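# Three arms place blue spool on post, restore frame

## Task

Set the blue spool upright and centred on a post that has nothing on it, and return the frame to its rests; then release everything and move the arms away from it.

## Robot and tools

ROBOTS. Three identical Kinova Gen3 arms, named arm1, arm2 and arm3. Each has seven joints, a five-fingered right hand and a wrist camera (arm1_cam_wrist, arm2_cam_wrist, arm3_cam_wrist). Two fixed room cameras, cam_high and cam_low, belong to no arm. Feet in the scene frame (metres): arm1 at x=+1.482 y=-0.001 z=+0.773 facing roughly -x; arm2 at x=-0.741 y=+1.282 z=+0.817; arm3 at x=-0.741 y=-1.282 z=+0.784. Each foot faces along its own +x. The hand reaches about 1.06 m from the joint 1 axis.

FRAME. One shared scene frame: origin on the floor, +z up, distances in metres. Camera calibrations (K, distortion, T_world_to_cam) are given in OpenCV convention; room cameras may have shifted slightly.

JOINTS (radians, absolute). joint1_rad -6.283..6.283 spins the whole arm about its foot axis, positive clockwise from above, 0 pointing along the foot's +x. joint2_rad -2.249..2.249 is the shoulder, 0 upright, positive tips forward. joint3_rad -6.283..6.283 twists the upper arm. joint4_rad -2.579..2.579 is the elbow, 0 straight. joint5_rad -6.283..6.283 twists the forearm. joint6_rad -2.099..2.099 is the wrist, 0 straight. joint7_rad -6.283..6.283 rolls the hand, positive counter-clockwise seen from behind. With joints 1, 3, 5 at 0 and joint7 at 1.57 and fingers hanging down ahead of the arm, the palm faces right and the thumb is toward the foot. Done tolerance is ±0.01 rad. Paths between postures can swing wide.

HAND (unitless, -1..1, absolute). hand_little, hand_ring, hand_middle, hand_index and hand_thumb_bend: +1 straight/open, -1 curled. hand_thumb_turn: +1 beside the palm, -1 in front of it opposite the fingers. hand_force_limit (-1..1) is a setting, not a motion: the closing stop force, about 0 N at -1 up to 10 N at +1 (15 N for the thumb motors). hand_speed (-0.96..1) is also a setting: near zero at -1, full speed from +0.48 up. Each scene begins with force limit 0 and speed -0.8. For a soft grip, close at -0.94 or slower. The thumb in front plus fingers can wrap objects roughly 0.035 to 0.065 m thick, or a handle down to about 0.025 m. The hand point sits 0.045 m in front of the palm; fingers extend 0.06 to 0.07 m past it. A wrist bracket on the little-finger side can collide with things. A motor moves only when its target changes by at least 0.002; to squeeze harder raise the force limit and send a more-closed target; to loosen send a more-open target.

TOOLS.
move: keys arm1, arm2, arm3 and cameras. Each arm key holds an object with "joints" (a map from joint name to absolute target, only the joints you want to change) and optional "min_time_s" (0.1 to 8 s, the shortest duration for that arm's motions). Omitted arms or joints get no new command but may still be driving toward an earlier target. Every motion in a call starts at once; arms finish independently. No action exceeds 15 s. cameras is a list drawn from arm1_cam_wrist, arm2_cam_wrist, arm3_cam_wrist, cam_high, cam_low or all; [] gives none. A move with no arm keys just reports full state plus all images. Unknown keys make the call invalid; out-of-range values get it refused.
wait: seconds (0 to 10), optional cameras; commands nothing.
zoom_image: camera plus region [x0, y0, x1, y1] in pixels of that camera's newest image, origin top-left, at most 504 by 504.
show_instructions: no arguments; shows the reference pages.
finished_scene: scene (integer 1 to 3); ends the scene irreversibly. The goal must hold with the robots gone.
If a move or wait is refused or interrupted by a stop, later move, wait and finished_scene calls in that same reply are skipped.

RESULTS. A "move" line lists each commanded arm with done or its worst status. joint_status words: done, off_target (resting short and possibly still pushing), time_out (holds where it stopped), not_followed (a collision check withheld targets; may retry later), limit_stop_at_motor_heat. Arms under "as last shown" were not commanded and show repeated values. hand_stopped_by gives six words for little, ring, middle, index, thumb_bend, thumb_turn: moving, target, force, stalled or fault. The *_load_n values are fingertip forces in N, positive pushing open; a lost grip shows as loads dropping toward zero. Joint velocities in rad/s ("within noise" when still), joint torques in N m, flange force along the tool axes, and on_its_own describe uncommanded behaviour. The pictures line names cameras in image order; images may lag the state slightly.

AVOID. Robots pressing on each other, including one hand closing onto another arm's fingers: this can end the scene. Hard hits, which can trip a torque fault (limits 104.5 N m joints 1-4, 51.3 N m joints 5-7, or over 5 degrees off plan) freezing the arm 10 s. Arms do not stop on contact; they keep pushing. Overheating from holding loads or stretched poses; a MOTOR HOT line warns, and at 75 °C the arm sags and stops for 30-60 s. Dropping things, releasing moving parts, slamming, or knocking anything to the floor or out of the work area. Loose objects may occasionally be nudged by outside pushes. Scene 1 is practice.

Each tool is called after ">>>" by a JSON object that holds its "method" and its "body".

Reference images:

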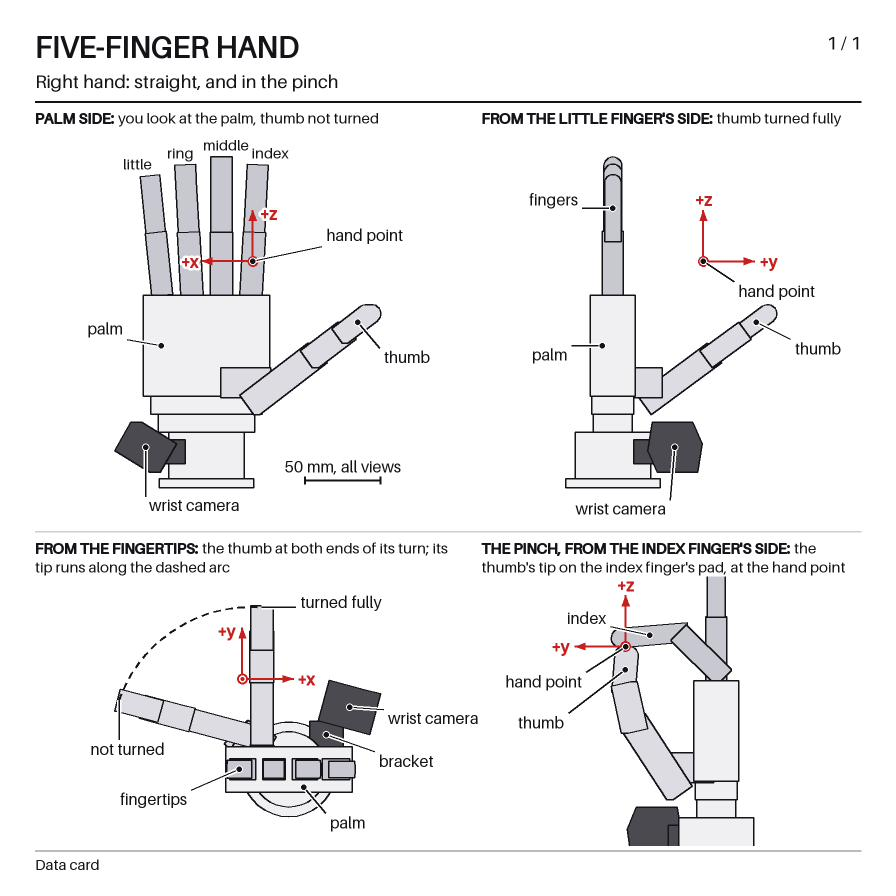

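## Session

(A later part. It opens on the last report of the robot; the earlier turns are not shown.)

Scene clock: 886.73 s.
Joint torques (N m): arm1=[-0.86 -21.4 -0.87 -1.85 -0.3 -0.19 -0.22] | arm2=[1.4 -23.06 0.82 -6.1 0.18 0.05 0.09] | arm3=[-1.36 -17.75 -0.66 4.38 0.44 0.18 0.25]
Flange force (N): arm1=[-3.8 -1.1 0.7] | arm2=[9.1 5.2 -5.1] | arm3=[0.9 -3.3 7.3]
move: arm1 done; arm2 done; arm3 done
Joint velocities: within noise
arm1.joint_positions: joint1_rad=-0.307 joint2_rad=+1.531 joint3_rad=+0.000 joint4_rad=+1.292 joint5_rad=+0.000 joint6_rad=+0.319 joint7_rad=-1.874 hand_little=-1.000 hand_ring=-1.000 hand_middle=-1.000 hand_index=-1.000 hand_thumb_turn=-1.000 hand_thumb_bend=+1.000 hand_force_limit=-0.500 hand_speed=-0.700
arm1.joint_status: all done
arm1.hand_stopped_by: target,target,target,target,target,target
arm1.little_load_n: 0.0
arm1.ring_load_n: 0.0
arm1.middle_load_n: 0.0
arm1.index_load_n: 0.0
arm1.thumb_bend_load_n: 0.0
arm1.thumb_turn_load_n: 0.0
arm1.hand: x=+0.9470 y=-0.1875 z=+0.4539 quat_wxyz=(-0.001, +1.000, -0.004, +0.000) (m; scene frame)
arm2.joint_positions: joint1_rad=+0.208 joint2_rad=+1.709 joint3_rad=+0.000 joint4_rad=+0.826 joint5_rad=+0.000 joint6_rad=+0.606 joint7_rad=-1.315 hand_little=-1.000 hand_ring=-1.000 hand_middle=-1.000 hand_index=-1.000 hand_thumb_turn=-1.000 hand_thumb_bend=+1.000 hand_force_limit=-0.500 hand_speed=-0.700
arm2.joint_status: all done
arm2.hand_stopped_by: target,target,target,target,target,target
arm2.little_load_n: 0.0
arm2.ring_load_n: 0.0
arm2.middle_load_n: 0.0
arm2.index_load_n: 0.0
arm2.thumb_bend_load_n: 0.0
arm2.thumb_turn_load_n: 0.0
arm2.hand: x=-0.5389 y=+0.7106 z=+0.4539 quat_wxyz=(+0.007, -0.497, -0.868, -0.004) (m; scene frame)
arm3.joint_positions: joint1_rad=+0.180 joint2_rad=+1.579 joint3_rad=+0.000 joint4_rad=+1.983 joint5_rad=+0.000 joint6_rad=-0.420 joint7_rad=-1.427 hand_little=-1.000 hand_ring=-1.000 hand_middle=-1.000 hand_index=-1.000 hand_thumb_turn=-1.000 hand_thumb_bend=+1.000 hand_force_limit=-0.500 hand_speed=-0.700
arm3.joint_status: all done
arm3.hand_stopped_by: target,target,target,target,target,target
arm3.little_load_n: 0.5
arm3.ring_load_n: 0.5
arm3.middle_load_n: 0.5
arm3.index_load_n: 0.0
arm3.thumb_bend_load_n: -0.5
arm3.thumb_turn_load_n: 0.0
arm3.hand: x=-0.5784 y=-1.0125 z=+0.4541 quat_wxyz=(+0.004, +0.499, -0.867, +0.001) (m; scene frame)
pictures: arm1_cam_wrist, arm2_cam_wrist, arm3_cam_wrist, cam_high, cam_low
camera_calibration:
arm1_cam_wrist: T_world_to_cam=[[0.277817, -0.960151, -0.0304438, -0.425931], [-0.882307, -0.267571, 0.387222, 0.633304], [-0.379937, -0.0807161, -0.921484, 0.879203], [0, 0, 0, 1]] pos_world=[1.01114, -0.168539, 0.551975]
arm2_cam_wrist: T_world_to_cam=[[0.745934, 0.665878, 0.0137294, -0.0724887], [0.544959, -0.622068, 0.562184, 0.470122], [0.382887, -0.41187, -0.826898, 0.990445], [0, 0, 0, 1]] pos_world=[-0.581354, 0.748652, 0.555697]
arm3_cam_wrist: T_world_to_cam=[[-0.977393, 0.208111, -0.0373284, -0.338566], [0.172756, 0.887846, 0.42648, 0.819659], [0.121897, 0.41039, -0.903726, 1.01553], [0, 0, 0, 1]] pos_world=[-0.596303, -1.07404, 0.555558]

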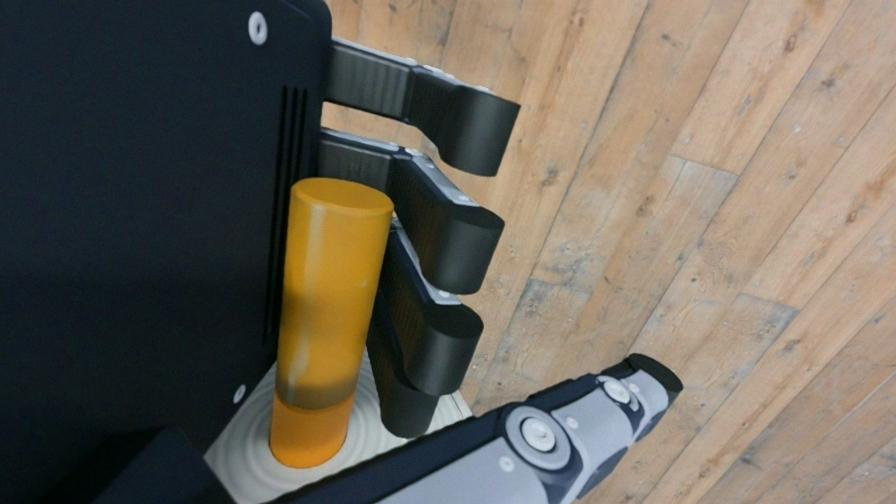

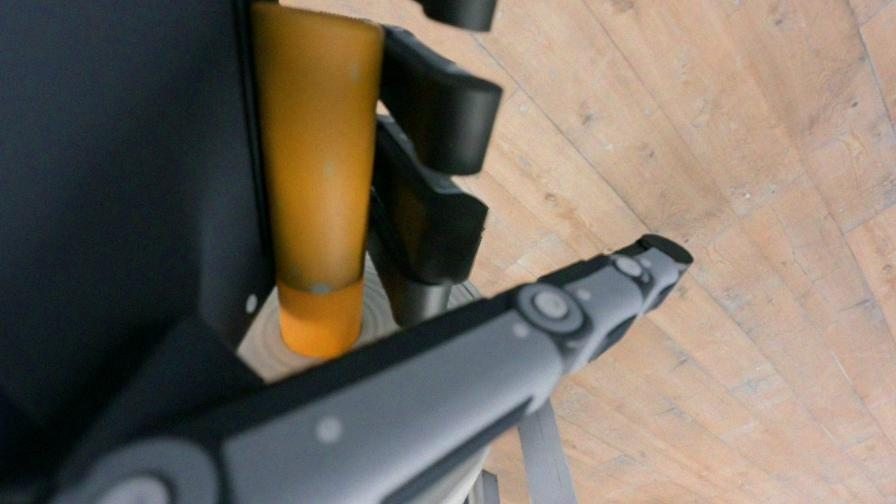

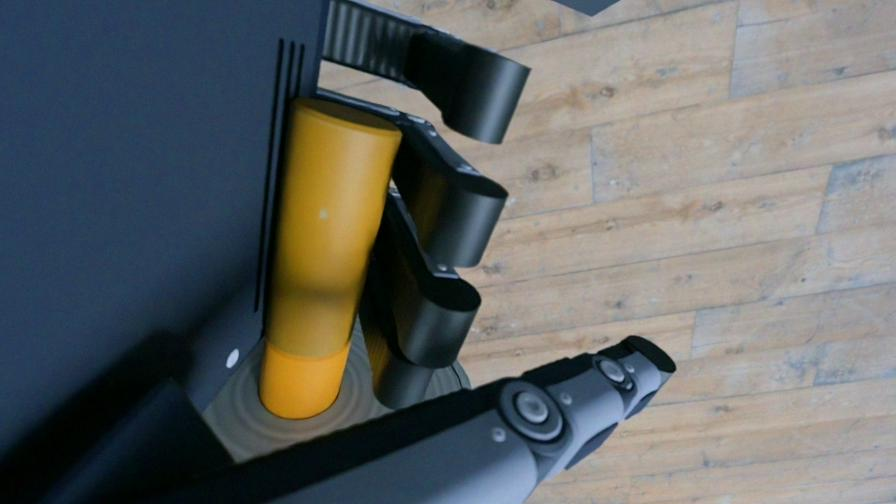

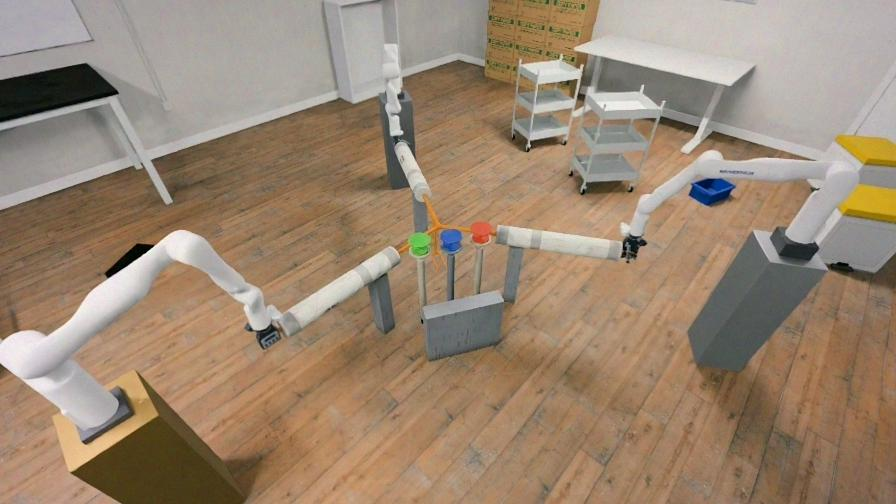

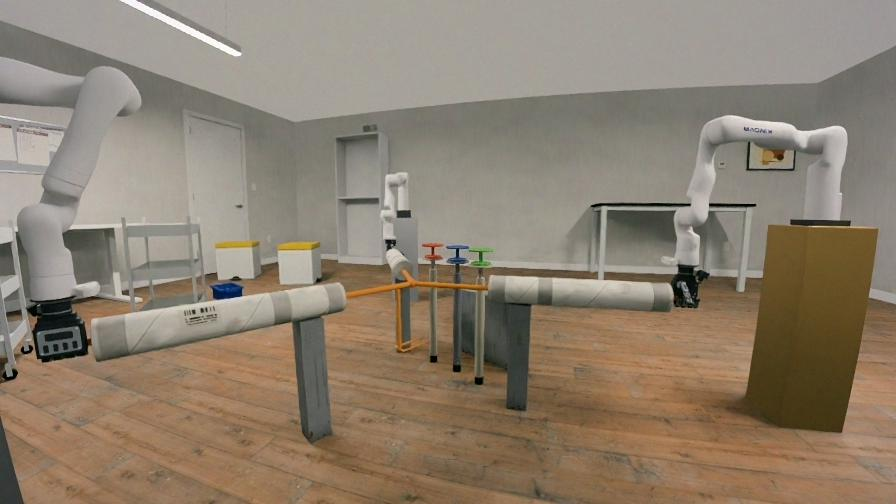

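>>> {"method": "move", "body": {"arm1": {"joints":{"hand_index":1,"hand_middle":1,"hand_ring":1,"hand_little":1,"hand_speed":-0.4}}, "arm2": {"joints":{"hand_index":1,"hand_middle":1,"hand_ring":1,"hand_little":1,"hand_speed":-0.4}}, "arm3": {"joints":{"hand_index":1,"hand_middle":1,"hand_ring":1,"hand_little":1,"hand_speed":-0.4}}}}

>>> {"method": "move", "body": {"arm1": {"joints":{"joint1_rad":-0.2919,"joint2_rad":1.4934,"joint4_rad":1.3239,"joint6_rad":0.3243,"joint7_rad":-1.8591},"min_time_s":2}, "arm2": {"joints":{"joint1_rad":0.2273,"joint2_rad":1.6729,"joint4_rad":0.8566,"joint6_rad":0.6121,"joint7_rad":-1.2959},"min_time_s":2}, "arm3": {"joints":{"joint1_rad":0.2256,"joint2_rad":1.5373,"joint4_rad":2.0130,"joint6_rad":-0.4087,"joint7_rad":-1.3819},"min_time_s":2}}}

>>> {"method": "move", "body": {"arm1": {"joints":{"joint1_rad":-0.2919,"joint2_rad":1.3117,"joint4_rad":1.4623,"joint6_rad":0.3676,"joint7_rad":-1.8591},"min_time_s":2}, "arm2": {"joints":{"joint1_rad":0.2279,"joint2_rad":1.4800,"joint4_rad":1.0558,"joint6_rad":0.6058,"joint7_rad":-1.2953},"min_time_s":2}, "arm3": {"joints":{"joint1_rad":0.2253,"joint2_rad":1.3344,"joint4_rad":2.1786,"joint6_rad":-0.3714,"joint7_rad":-1.3822},"min_time_s":2}}}

>>> {"method": "move", "body": {"arm1": {"joints":{"joint1_rad":-0.2919,"joint2_rad":0.9,"joint4_rad":1.5725,"joint6_rad":0.669,"joint7_rad":-1.8634},"min_time_s":3}, "arm2": {"joints":{"joint1_rad":0.2277,"joint2_rad":1.05,"joint4_rad":1.1660,"joint6_rad":0.9256,"joint7_rad":-1.2955},"min_time_s":3}, "arm3": {"joints":{"joint1_rad":0.2207,"joint2_rad":0.85,"joint4_rad":2.2677,"joint6_rad":0.0239,"joint7_rad":-1.3868},"min_time_s":3}, "cameras": ["all"]}}

>>> {"method": "zoom_image", "body": {"camera": "cam_low", "region": [420, 210, 490, 280]}}

>>> {"method": "zoom_image", "body": {"camera": "cam_high", "region": [400, 190, 490, 280]}}

Scene clock: 900.23 s.
Joint torques (N m): arm1=[-0.95 -21.38 -0.94 -1.86 -0.29 -0.15 -0.21] | arm2=[1.46 -23.1 0.85 -6.1 0.21 0.05 0.04] | arm3=[-1.2 -17.77 -0.32 4.38 0.37 0.19 0.26]
Flange force (N): arm1=[-3.7 -1.3 0.6] | arm2=[9.1 5.2 -5.0] | arm3=[0.9 -2.8 7.4]
move: arm1 done; arm2 done; arm3 done
Joint velocities: within noise
arm1.joint_positions: joint1_rad=-0.307 joint2_rad=+1.531 joint3_rad=+0.000 joint4_rad=+1.292 joint5_rad=+0.000 joint6_rad=+0.319 joint7_rad=-1.874 hand_little=+1.000 hand_ring=+1.000 hand_middle=+1.000 hand_index=+1.000 hand_thumb_turn=-1.000 hand_thumb_bend=+1.000 hand_force_limit=-0.500 hand_speed=-0.400
arm1.joint_status: all done
arm1.hand_stopped_by: target,target,target,target,target,target
arm1.little_load_n: 0.0
arm1.ring_load_n: 0.0
arm1.middle_load_n: 0.0
arm1.index_load_n: 0.0
arm1.thumb_bend_load_n: 0.0
arm1.thumb_turn_load_n: 0.0
arm1.hand: x=+0.9470 y=-0.1875 z=+0.4539 quat_wxyz=(-0.001, +1.000, -0.004, +0.000) (m; scene frame)
arm2.joint_positions: joint1_rad=+0.208 joint2_rad=+1.709 joint3_rad=+0.000 joint4_rad=+0.826 joint5_rad=+0.000 joint6_rad=+0.606 joint7_rad=-1.315 hand_little=+1.000 hand_ring=+1.000 hand_middle=+1.000 hand_index=+1.000 hand_thumb_turn=-1.000 hand_thumb_bend=+1.000 hand_force_limit=-0.500 hand_speed=-0.400
arm2.joint_status: all done
arm2.hand_stopped_by: target,target,target,target,target,target
arm2.little_load_n: 0.0
arm2.ring_load_n: 0.0
arm2.middle_load_n: 0.0
arm2.index_load_n: 0.0
arm2.thumb_bend_load_n: 0.0
arm2.thumb_turn_load_n: 0.0
arm2.hand: x=-0.5389 y=+0.7106 z=+0.4539 quat_wxyz=(+0.007, -0.497, -0.868, -0.004) (m; scene frame)
arm3.joint_positions: joint1_rad=+0.180 joint2_rad=+1.579 joint3_rad=+0.000 joint4_rad=+1.983 joint5_rad=+0.000 joint6_rad=-0.420 joint7_rad=-1.427 hand_little=+1.000 hand_ring=+1.000 hand_middle=+1.000 hand_index=+1.000 hand_thumb_turn=-1.000 hand_thumb_bend=+1.000 hand_force_limit=-0.500 hand_speed=-0.400
arm3.joint_status: all done
arm3.hand_stopped_by: target,target,target,target,target,target
arm3.little_load_n: 0.0
arm3.ring_load_n: 0.0
arm3.middle_load_n: 0.0
arm3.index_load_n: 0.0
arm3.thumb_bend_load_n: 0.0
arm3.thumb_turn_load_n: 0.0
arm3.hand: x=-0.5784 y=-1.0125 z=+0.4541 quat_wxyz=(+0.004, +0.499, -0.867, +0.001) (m; scene frame)
pictures: none

Scene clock: 902.53 s.
Joint torques (N m): arm1=[-0.55 -21.31 -0.47 -1.72 -0.22 -0.08 -0.19] | arm2=[1.46 -23.14 0.84 -6.1 0.19 0.04 0.02] | arm3=[-1.03 -17.95 0.01 4.24 0.32 0.14 0.25]
Flange force (N): arm1=[-3.8 -0.4 0.8] | arm2=[8.7 5.2 -4.7] | arm3=[0.9 -2.1 7.5]
move: arm1 done; arm2 done; arm3 done
Joint velocities: within noise
arm1.joint_positions: joint1_rad=-0.292 joint2_rad=+1.493 joint3_rad=+0.000 joint4_rad=+1.324 joint5_rad=+0.000 joint6_rad=+0.324 joint7_rad=-1.859 hand_little=+1.000 hand_ring=+1.000 hand_middle=+1.000 hand_index=+1.000 hand_thumb_turn=-1.000 hand_thumb_bend=+1.000 hand_force_limit=-0.500 hand_speed=-0.400
arm1.joint_status: all done
arm1.hand_stopped_by: target,target,target,target,target,target
arm1.little_load_n: 0.0
arm1.ring_load_n: 0.0
arm1.middle_load_n: 0.0
arm1.index_load_n: 0.0
arm1.thumb_bend_load_n: 0.0
arm1.thumb_turn_load_n: 0.0
arm1.hand: x=+0.9446 y=-0.1802 z=+0.4701 quat_wxyz=(-0.001, +1.000, -0.004, +0.000) (m; scene frame)
arm2.joint_positions: joint1_rad=+0.227 joint2_rad=+1.673 joint3_rad=+0.000 joint4_rad=+0.857 joint5_rad=+0.000 joint6_rad=+0.612 joint7_rad=-1.296 hand_little=+1.000 hand_ring=+1.000 hand_middle=+1.000 hand_index=+1.000 hand_thumb_turn=-1.000 hand_thumb_bend=+1.000 hand_force_limit=-0.500 hand_speed=-0.400
arm2.joint_status: all done
arm2.hand_stopped_by: target,target,target,target,target,target
arm2.little_load_n: 0.0
arm2.ring_load_n: 0.0
arm2.middle_load_n: 0.0
arm2.index_load_n: 0.0
arm2.thumb_bend_load_n: 0.0
arm2.thumb_turn_load_n: 0.0
arm2.hand: x=-0.5493 y=+0.7047 z=+0.4700 quat_wxyz=(+0.007, -0.497, -0.868, -0.004) (m; scene frame)
arm3.joint_positions: joint1_rad=+0.226 joint2_rad=+1.537 joint3_rad=+0.000 joint4_rad=+2.013 joint5_rad=+0.000 joint6_rad=-0.409 joint7_rad=-1.382 hand_little=+1.000 hand_ring=+1.000 hand_middle=+1.000 hand_index=+1.000 hand_thumb_turn=-1.000 hand_thumb_bend=+1.000 hand_force_limit=-0.500 hand_speed=-0.400
arm3.joint_status: all done
arm3.hand_stopped_by: target,target,target,target,target,target
arm3.little_load_n: 0.0
arm3.ring_load_n: 0.0
arm3.middle_load_n: 0.0
arm3.index_load_n: 0.0
arm3.thumb_bend_load_n: 0.0
arm3.thumb_turn_load_n: 0.0
arm3.hand: x=-0.5667 y=-1.0193 z=+0.4700 quat_wxyz=(+0.004, +0.499, -0.867, +0.001) (m; scene frame)
pictures: none

Scene clock: 904.83 s.
Joint torques (N m): arm1=[-0.57 -21.05 -0.5 -2.03 -0.23 -0.11 -0.19] | arm2=[1.48 -23.22 0.81 -6.18 0.18 0.04 0.08] | arm3=[-1.05 -17.82 -0.01 4.02 0.3 0.13 0.28]
Flange force (N): arm1=[-3.9 -0.5 0.2] | arm2=[7.9 5.1 -3.1] | arm3=[0.6 -2.3 8.1]
move: arm1 done; arm2 done; arm3 done
Joint velocities: within noise
arm1.joint_positions: joint1_rad=-0.292 joint2_rad=+1.312 joint3_rad=+0.000 joint4_rad=+1.462 joint5_rad=+0.000 joint6_rad=+0.368 joint7_rad=-1.859 hand_little=+1.000 hand_ring=+1.000 hand_middle=+1.000 hand_index=+1.000 hand_thumb_turn=-1.000 hand_thumb_bend=+1.000 hand_force_limit=-0.500 hand_speed=-0.400
arm1.joint_status: all done
arm1.hand_stopped_by: target,target,target,target,target,target
arm1.little_load_n: 0.0
arm1.ring_load_n: 0.0
arm1.middle_load_n: 0.0
arm1.index_load_n: 0.0
arm1.thumb_bend_load_n: 0.0
arm1.thumb_turn_load_n: 0.0
arm1.hand: x=+0.9446 y=-0.1804 z=+0.5499 quat_wxyz=(-0.001, +1.000, -0.004, +0.000) (m; scene frame)
arm2.joint_positions: joint1_rad=+0.228 joint2_rad=+1.480 joint3_rad=+0.000 joint4_rad=+1.056 joint5_rad=+0.000 joint6_rad=+0.606 joint7_rad=-1.295 hand_little=+1.000 hand_ring=+1.000 hand_middle=+1.000 hand_index=+1.000 hand_thumb_turn=-1.000 hand_thumb_bend=+1.000 hand_force_limit=-0.500 hand_speed=-0.400
arm2.joint_status: all done
arm2.hand_stopped_by: target,target,target,target,target,target
arm2.little_load_n: 0.0
arm2.ring_load_n: 0.0
arm2.middle_load_n: 0.0
arm2.index_load_n: 0.0
arm2.thumb_bend_load_n: 0.0
arm2.thumb_turn_load_n: 0.0
arm2.hand: x=-0.5493 y=+0.7046 z=+0.5499 quat_wxyz=(+0.007, -0.497, -0.868, -0.004) (m; scene frame)
arm3.joint_positions: joint1_rad=+0.225 joint2_rad=+1.334 joint3_rad=+0.000 joint4_rad=+2.179 joint5_rad=+0.000 joint6_rad=-0.371 joint7_rad=-1.382 hand_little=+1.000 hand_ring=+1.000 hand_middle=+1.000 hand_index=+1.000 hand_thumb_turn=-1.000 hand_thumb_bend=+1.000 hand_force_limit=-0.500 hand_speed=-0.400
arm3.joint_status: all done
arm3.hand_stopped_by: target,target,target,target,target,target
arm3.little_load_n: 0.0
arm3.ring_load_n: 0.5
arm3.middle_load_n: 0.0
arm3.index_load_n: 0.0
arm3.thumb_bend_load_n: 0.0
arm3.thumb_turn_load_n: 0.0
arm3.hand: x=-0.5668 y=-1.0194 z=+0.5500 quat_wxyz=(+0.004, +0.499, -0.867, +0.001) (m; scene frame)
pictures: none

Scene clock: 908.13 s.
Joint torques (N m): arm1=[-0.53 -19.75 -0.59 -4.26 -0.2 -0.11 -0.2] | arm2=[1.44 -22.87 0.75 -8.06 0.19 0.05 0.05] | arm3=[-1.04 -16.84 -0.07 0.97 0.31 0.16 0.26]
Flange force (N): arm1=[-3.3 -0.5 -1.0] | arm2=[7.6 4.8 0.7] | arm3=[-2.6 -3.1 7.9]
move: arm1 done; arm2 done; arm3 done
Joint velocities: within noise
arm1.joint_positions: joint1_rad=-0.292 joint2_rad=+0.900 joint3_rad=+0.000 joint4_rad=+1.573 joint5_rad=+0.000 joint6_rad=+0.669 joint7_rad=-1.863 hand_little=+1.000 hand_ring=+1.000 hand_middle=+1.000 hand_index=+1.000 hand_thumb_turn=-1.000 hand_thumb_bend=+1.000 hand_force_limit=-0.500 hand_speed=-0.400
arm1.joint_status: all done
arm1.hand_stopped_by: target,target,target,target,target,target
arm1.little_load_n: 0.0
arm1.ring_load_n: 0.0
arm1.middle_load_n: 0.0
arm1.index_load_n: 0.0
arm1.thumb_bend_load_n: 0.0
arm1.thumb_turn_load_n: 0.0
arm1.hand: x=+0.9396 y=-0.1821 z=+0.7505 quat_wxyz=(-0.001, +1.000, -0.006, +0.000) (m; scene frame)
arm2.joint_positions: joint1_rad=+0.228 joint2_rad=+1.050 joint3_rad=+0.000 joint4_rad=+1.166 joint5_rad=+0.000 joint6_rad=+0.926 joint7_rad=-1.296 hand_little=+1.000 hand_ring=+1.000 hand_middle=+1.000 hand_index=+1.000 hand_thumb_turn=-1.000 hand_thumb_bend=+1.000 hand_force_limit=-0.500 hand_speed=-0.400
arm2.joint_status: all done
arm2.hand_stopped_by: target,target,target,target,target,target
arm2.little_load_n: 0.0
arm2.ring_load_n: 0.0
arm2.middle_load_n: 0.0
arm2.index_load_n: 0.0
arm2.thumb_bend_load_n: 0.0
arm2.thumb_turn_load_n: 0.0
arm2.hand: x=-0.5424 y=+0.6837 z=+0.7902 quat_wxyz=(+0.007, -0.497, -0.868, -0.004) (m; scene frame)
arm3.joint_positions: joint1_rad=+0.221 joint2_rad=+0.850 joint3_rad=+0.000 joint4_rad=+2.268 joint5_rad=+0.000 joint6_rad=+0.024 joint7_rad=-1.387 hand_little=+1.000 hand_ring=+1.000 hand_middle=+1.000 hand_index=+1.000 hand_thumb_turn=-1.000 hand_thumb_bend=+1.000 hand_force_limit=-0.500 hand_speed=-0.400
arm3.joint_status: all done
arm3.hand_stopped_by: target,target,target,target,target,target
arm3.little_load_n: 0.0
arm3.ring_load_n: 0.0
arm3.middle_load_n: 0.0
arm3.index_load_n: 0.0
arm3.thumb_bend_load_n: 0.0
arm3.thumb_turn_load_n: 0.0
arm3.hand: x=-0.5482 y=-0.9959 z=+0.7076 quat_wxyz=(+0.004, +0.499, -0.867, +0.001) (m; scene frame)
pictures: arm1_cam_wrist, arm2_cam_wrist, arm3_cam_wrist, cam_high, cam_low
camera_calibration:
arm1_cam_wrist: T_world_to_cam=[[0.273631, -0.961353, -0.0304235, -0.405882], [-0.883412, -0.263705, 0.387354, 0.514951], [-0.380407, -0.0791156, -0.921429, 1.15081], [0, 0, 0, 1]] pos_world=[1.00375, -0.163354, 0.848574]
arm2_cam_wrist: T_world_to_cam=[[0.746004, 0.6658, 0.0137103, -0.0565438], [0.544923, -0.622141, 0.562139, 0.266251], [0.382802, -0.411887, -0.826929, 1.25874], [0, 0, 0, 1]] pos_world=[-0.584754, 0.721752, 0.891997]
arm3_cam_wrist: T_world_to_cam=[[-0.977393, 0.208111, -0.0373284, -0.302943], [0.172756, 0.887846, 0.42648, 0.691573], [0.121897, 0.41039, -0.903726, 1.23412], [0, 0, 0, 1]] pos_world=[-0.566003, -1.05744, 0.809058]

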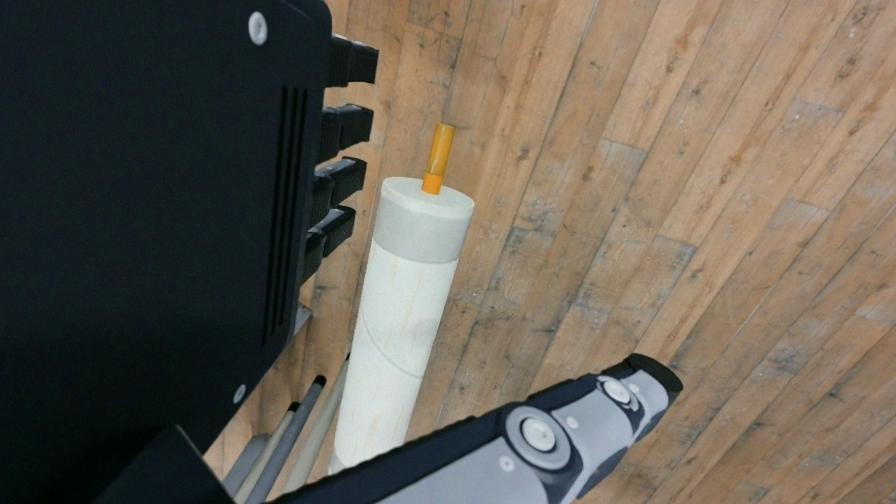

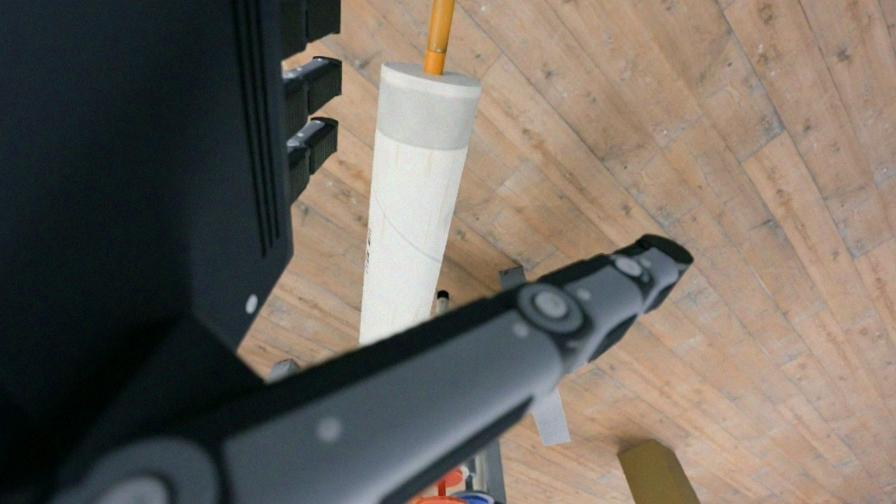

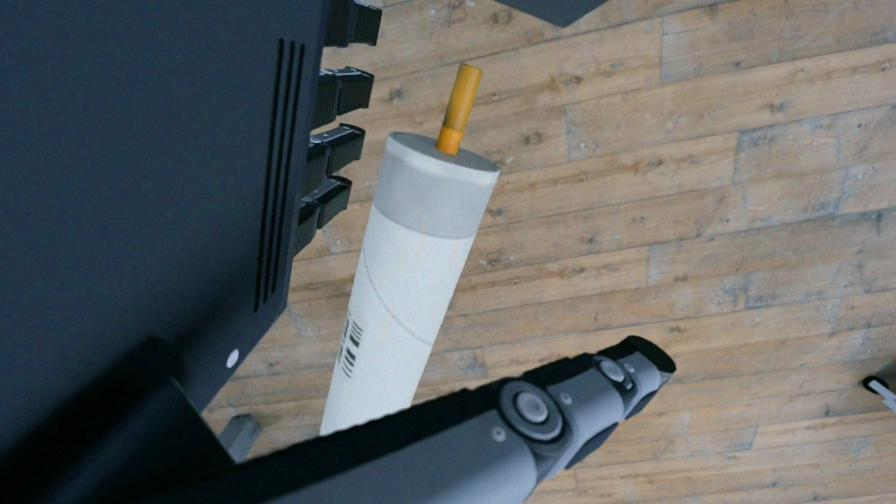

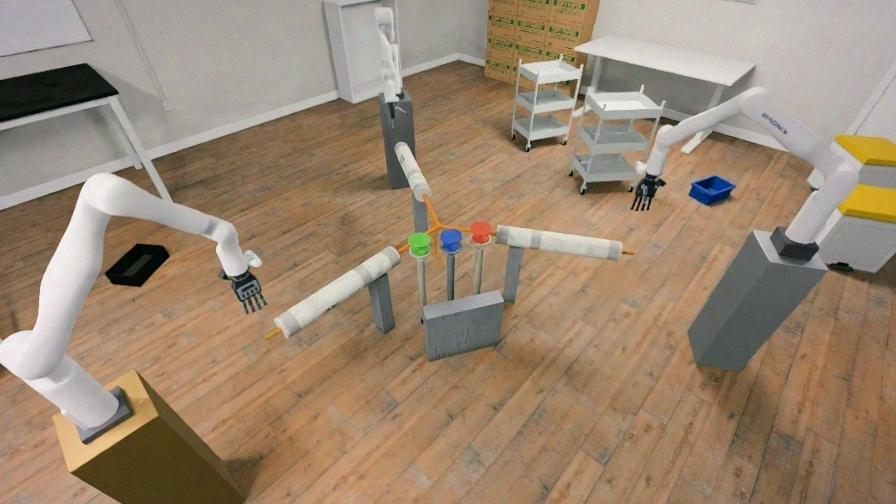

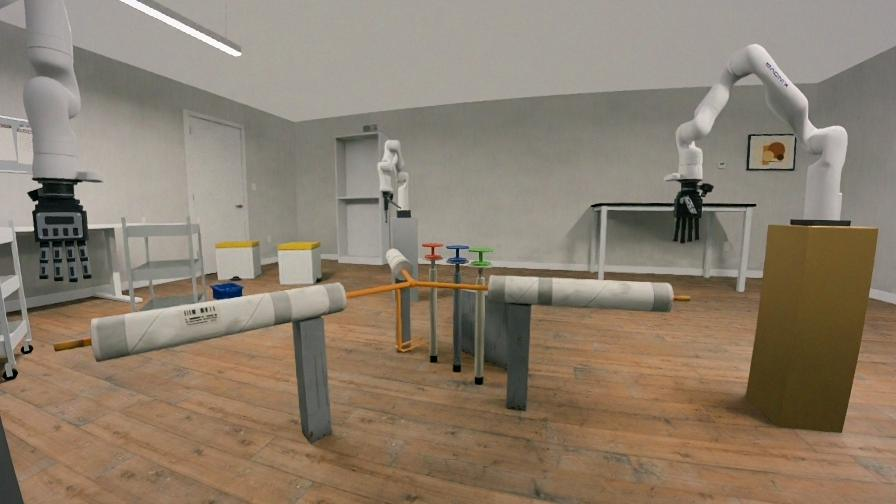

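Scaled by 7.200.

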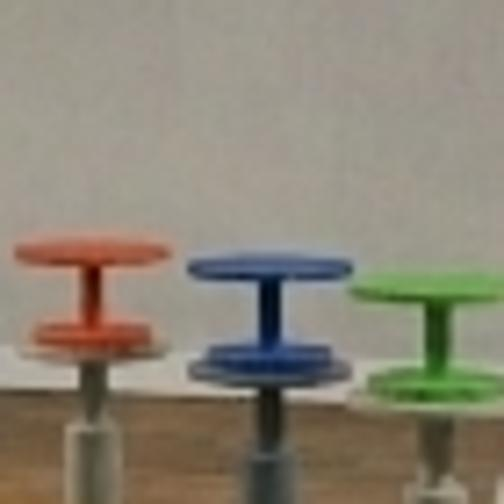

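Scaled by 5.600.

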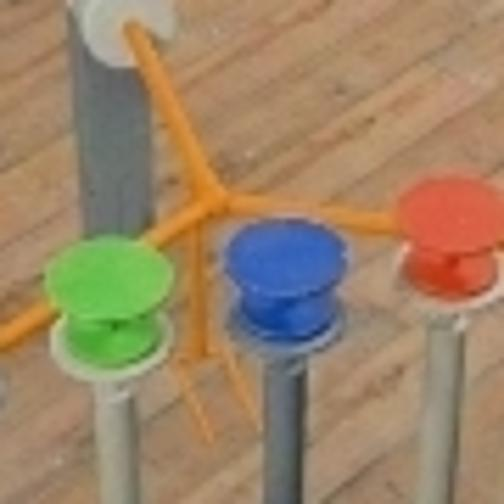

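>>> {"method": "finished_scene", "body": {"scene": 1}}

The scene is finished: the task was done.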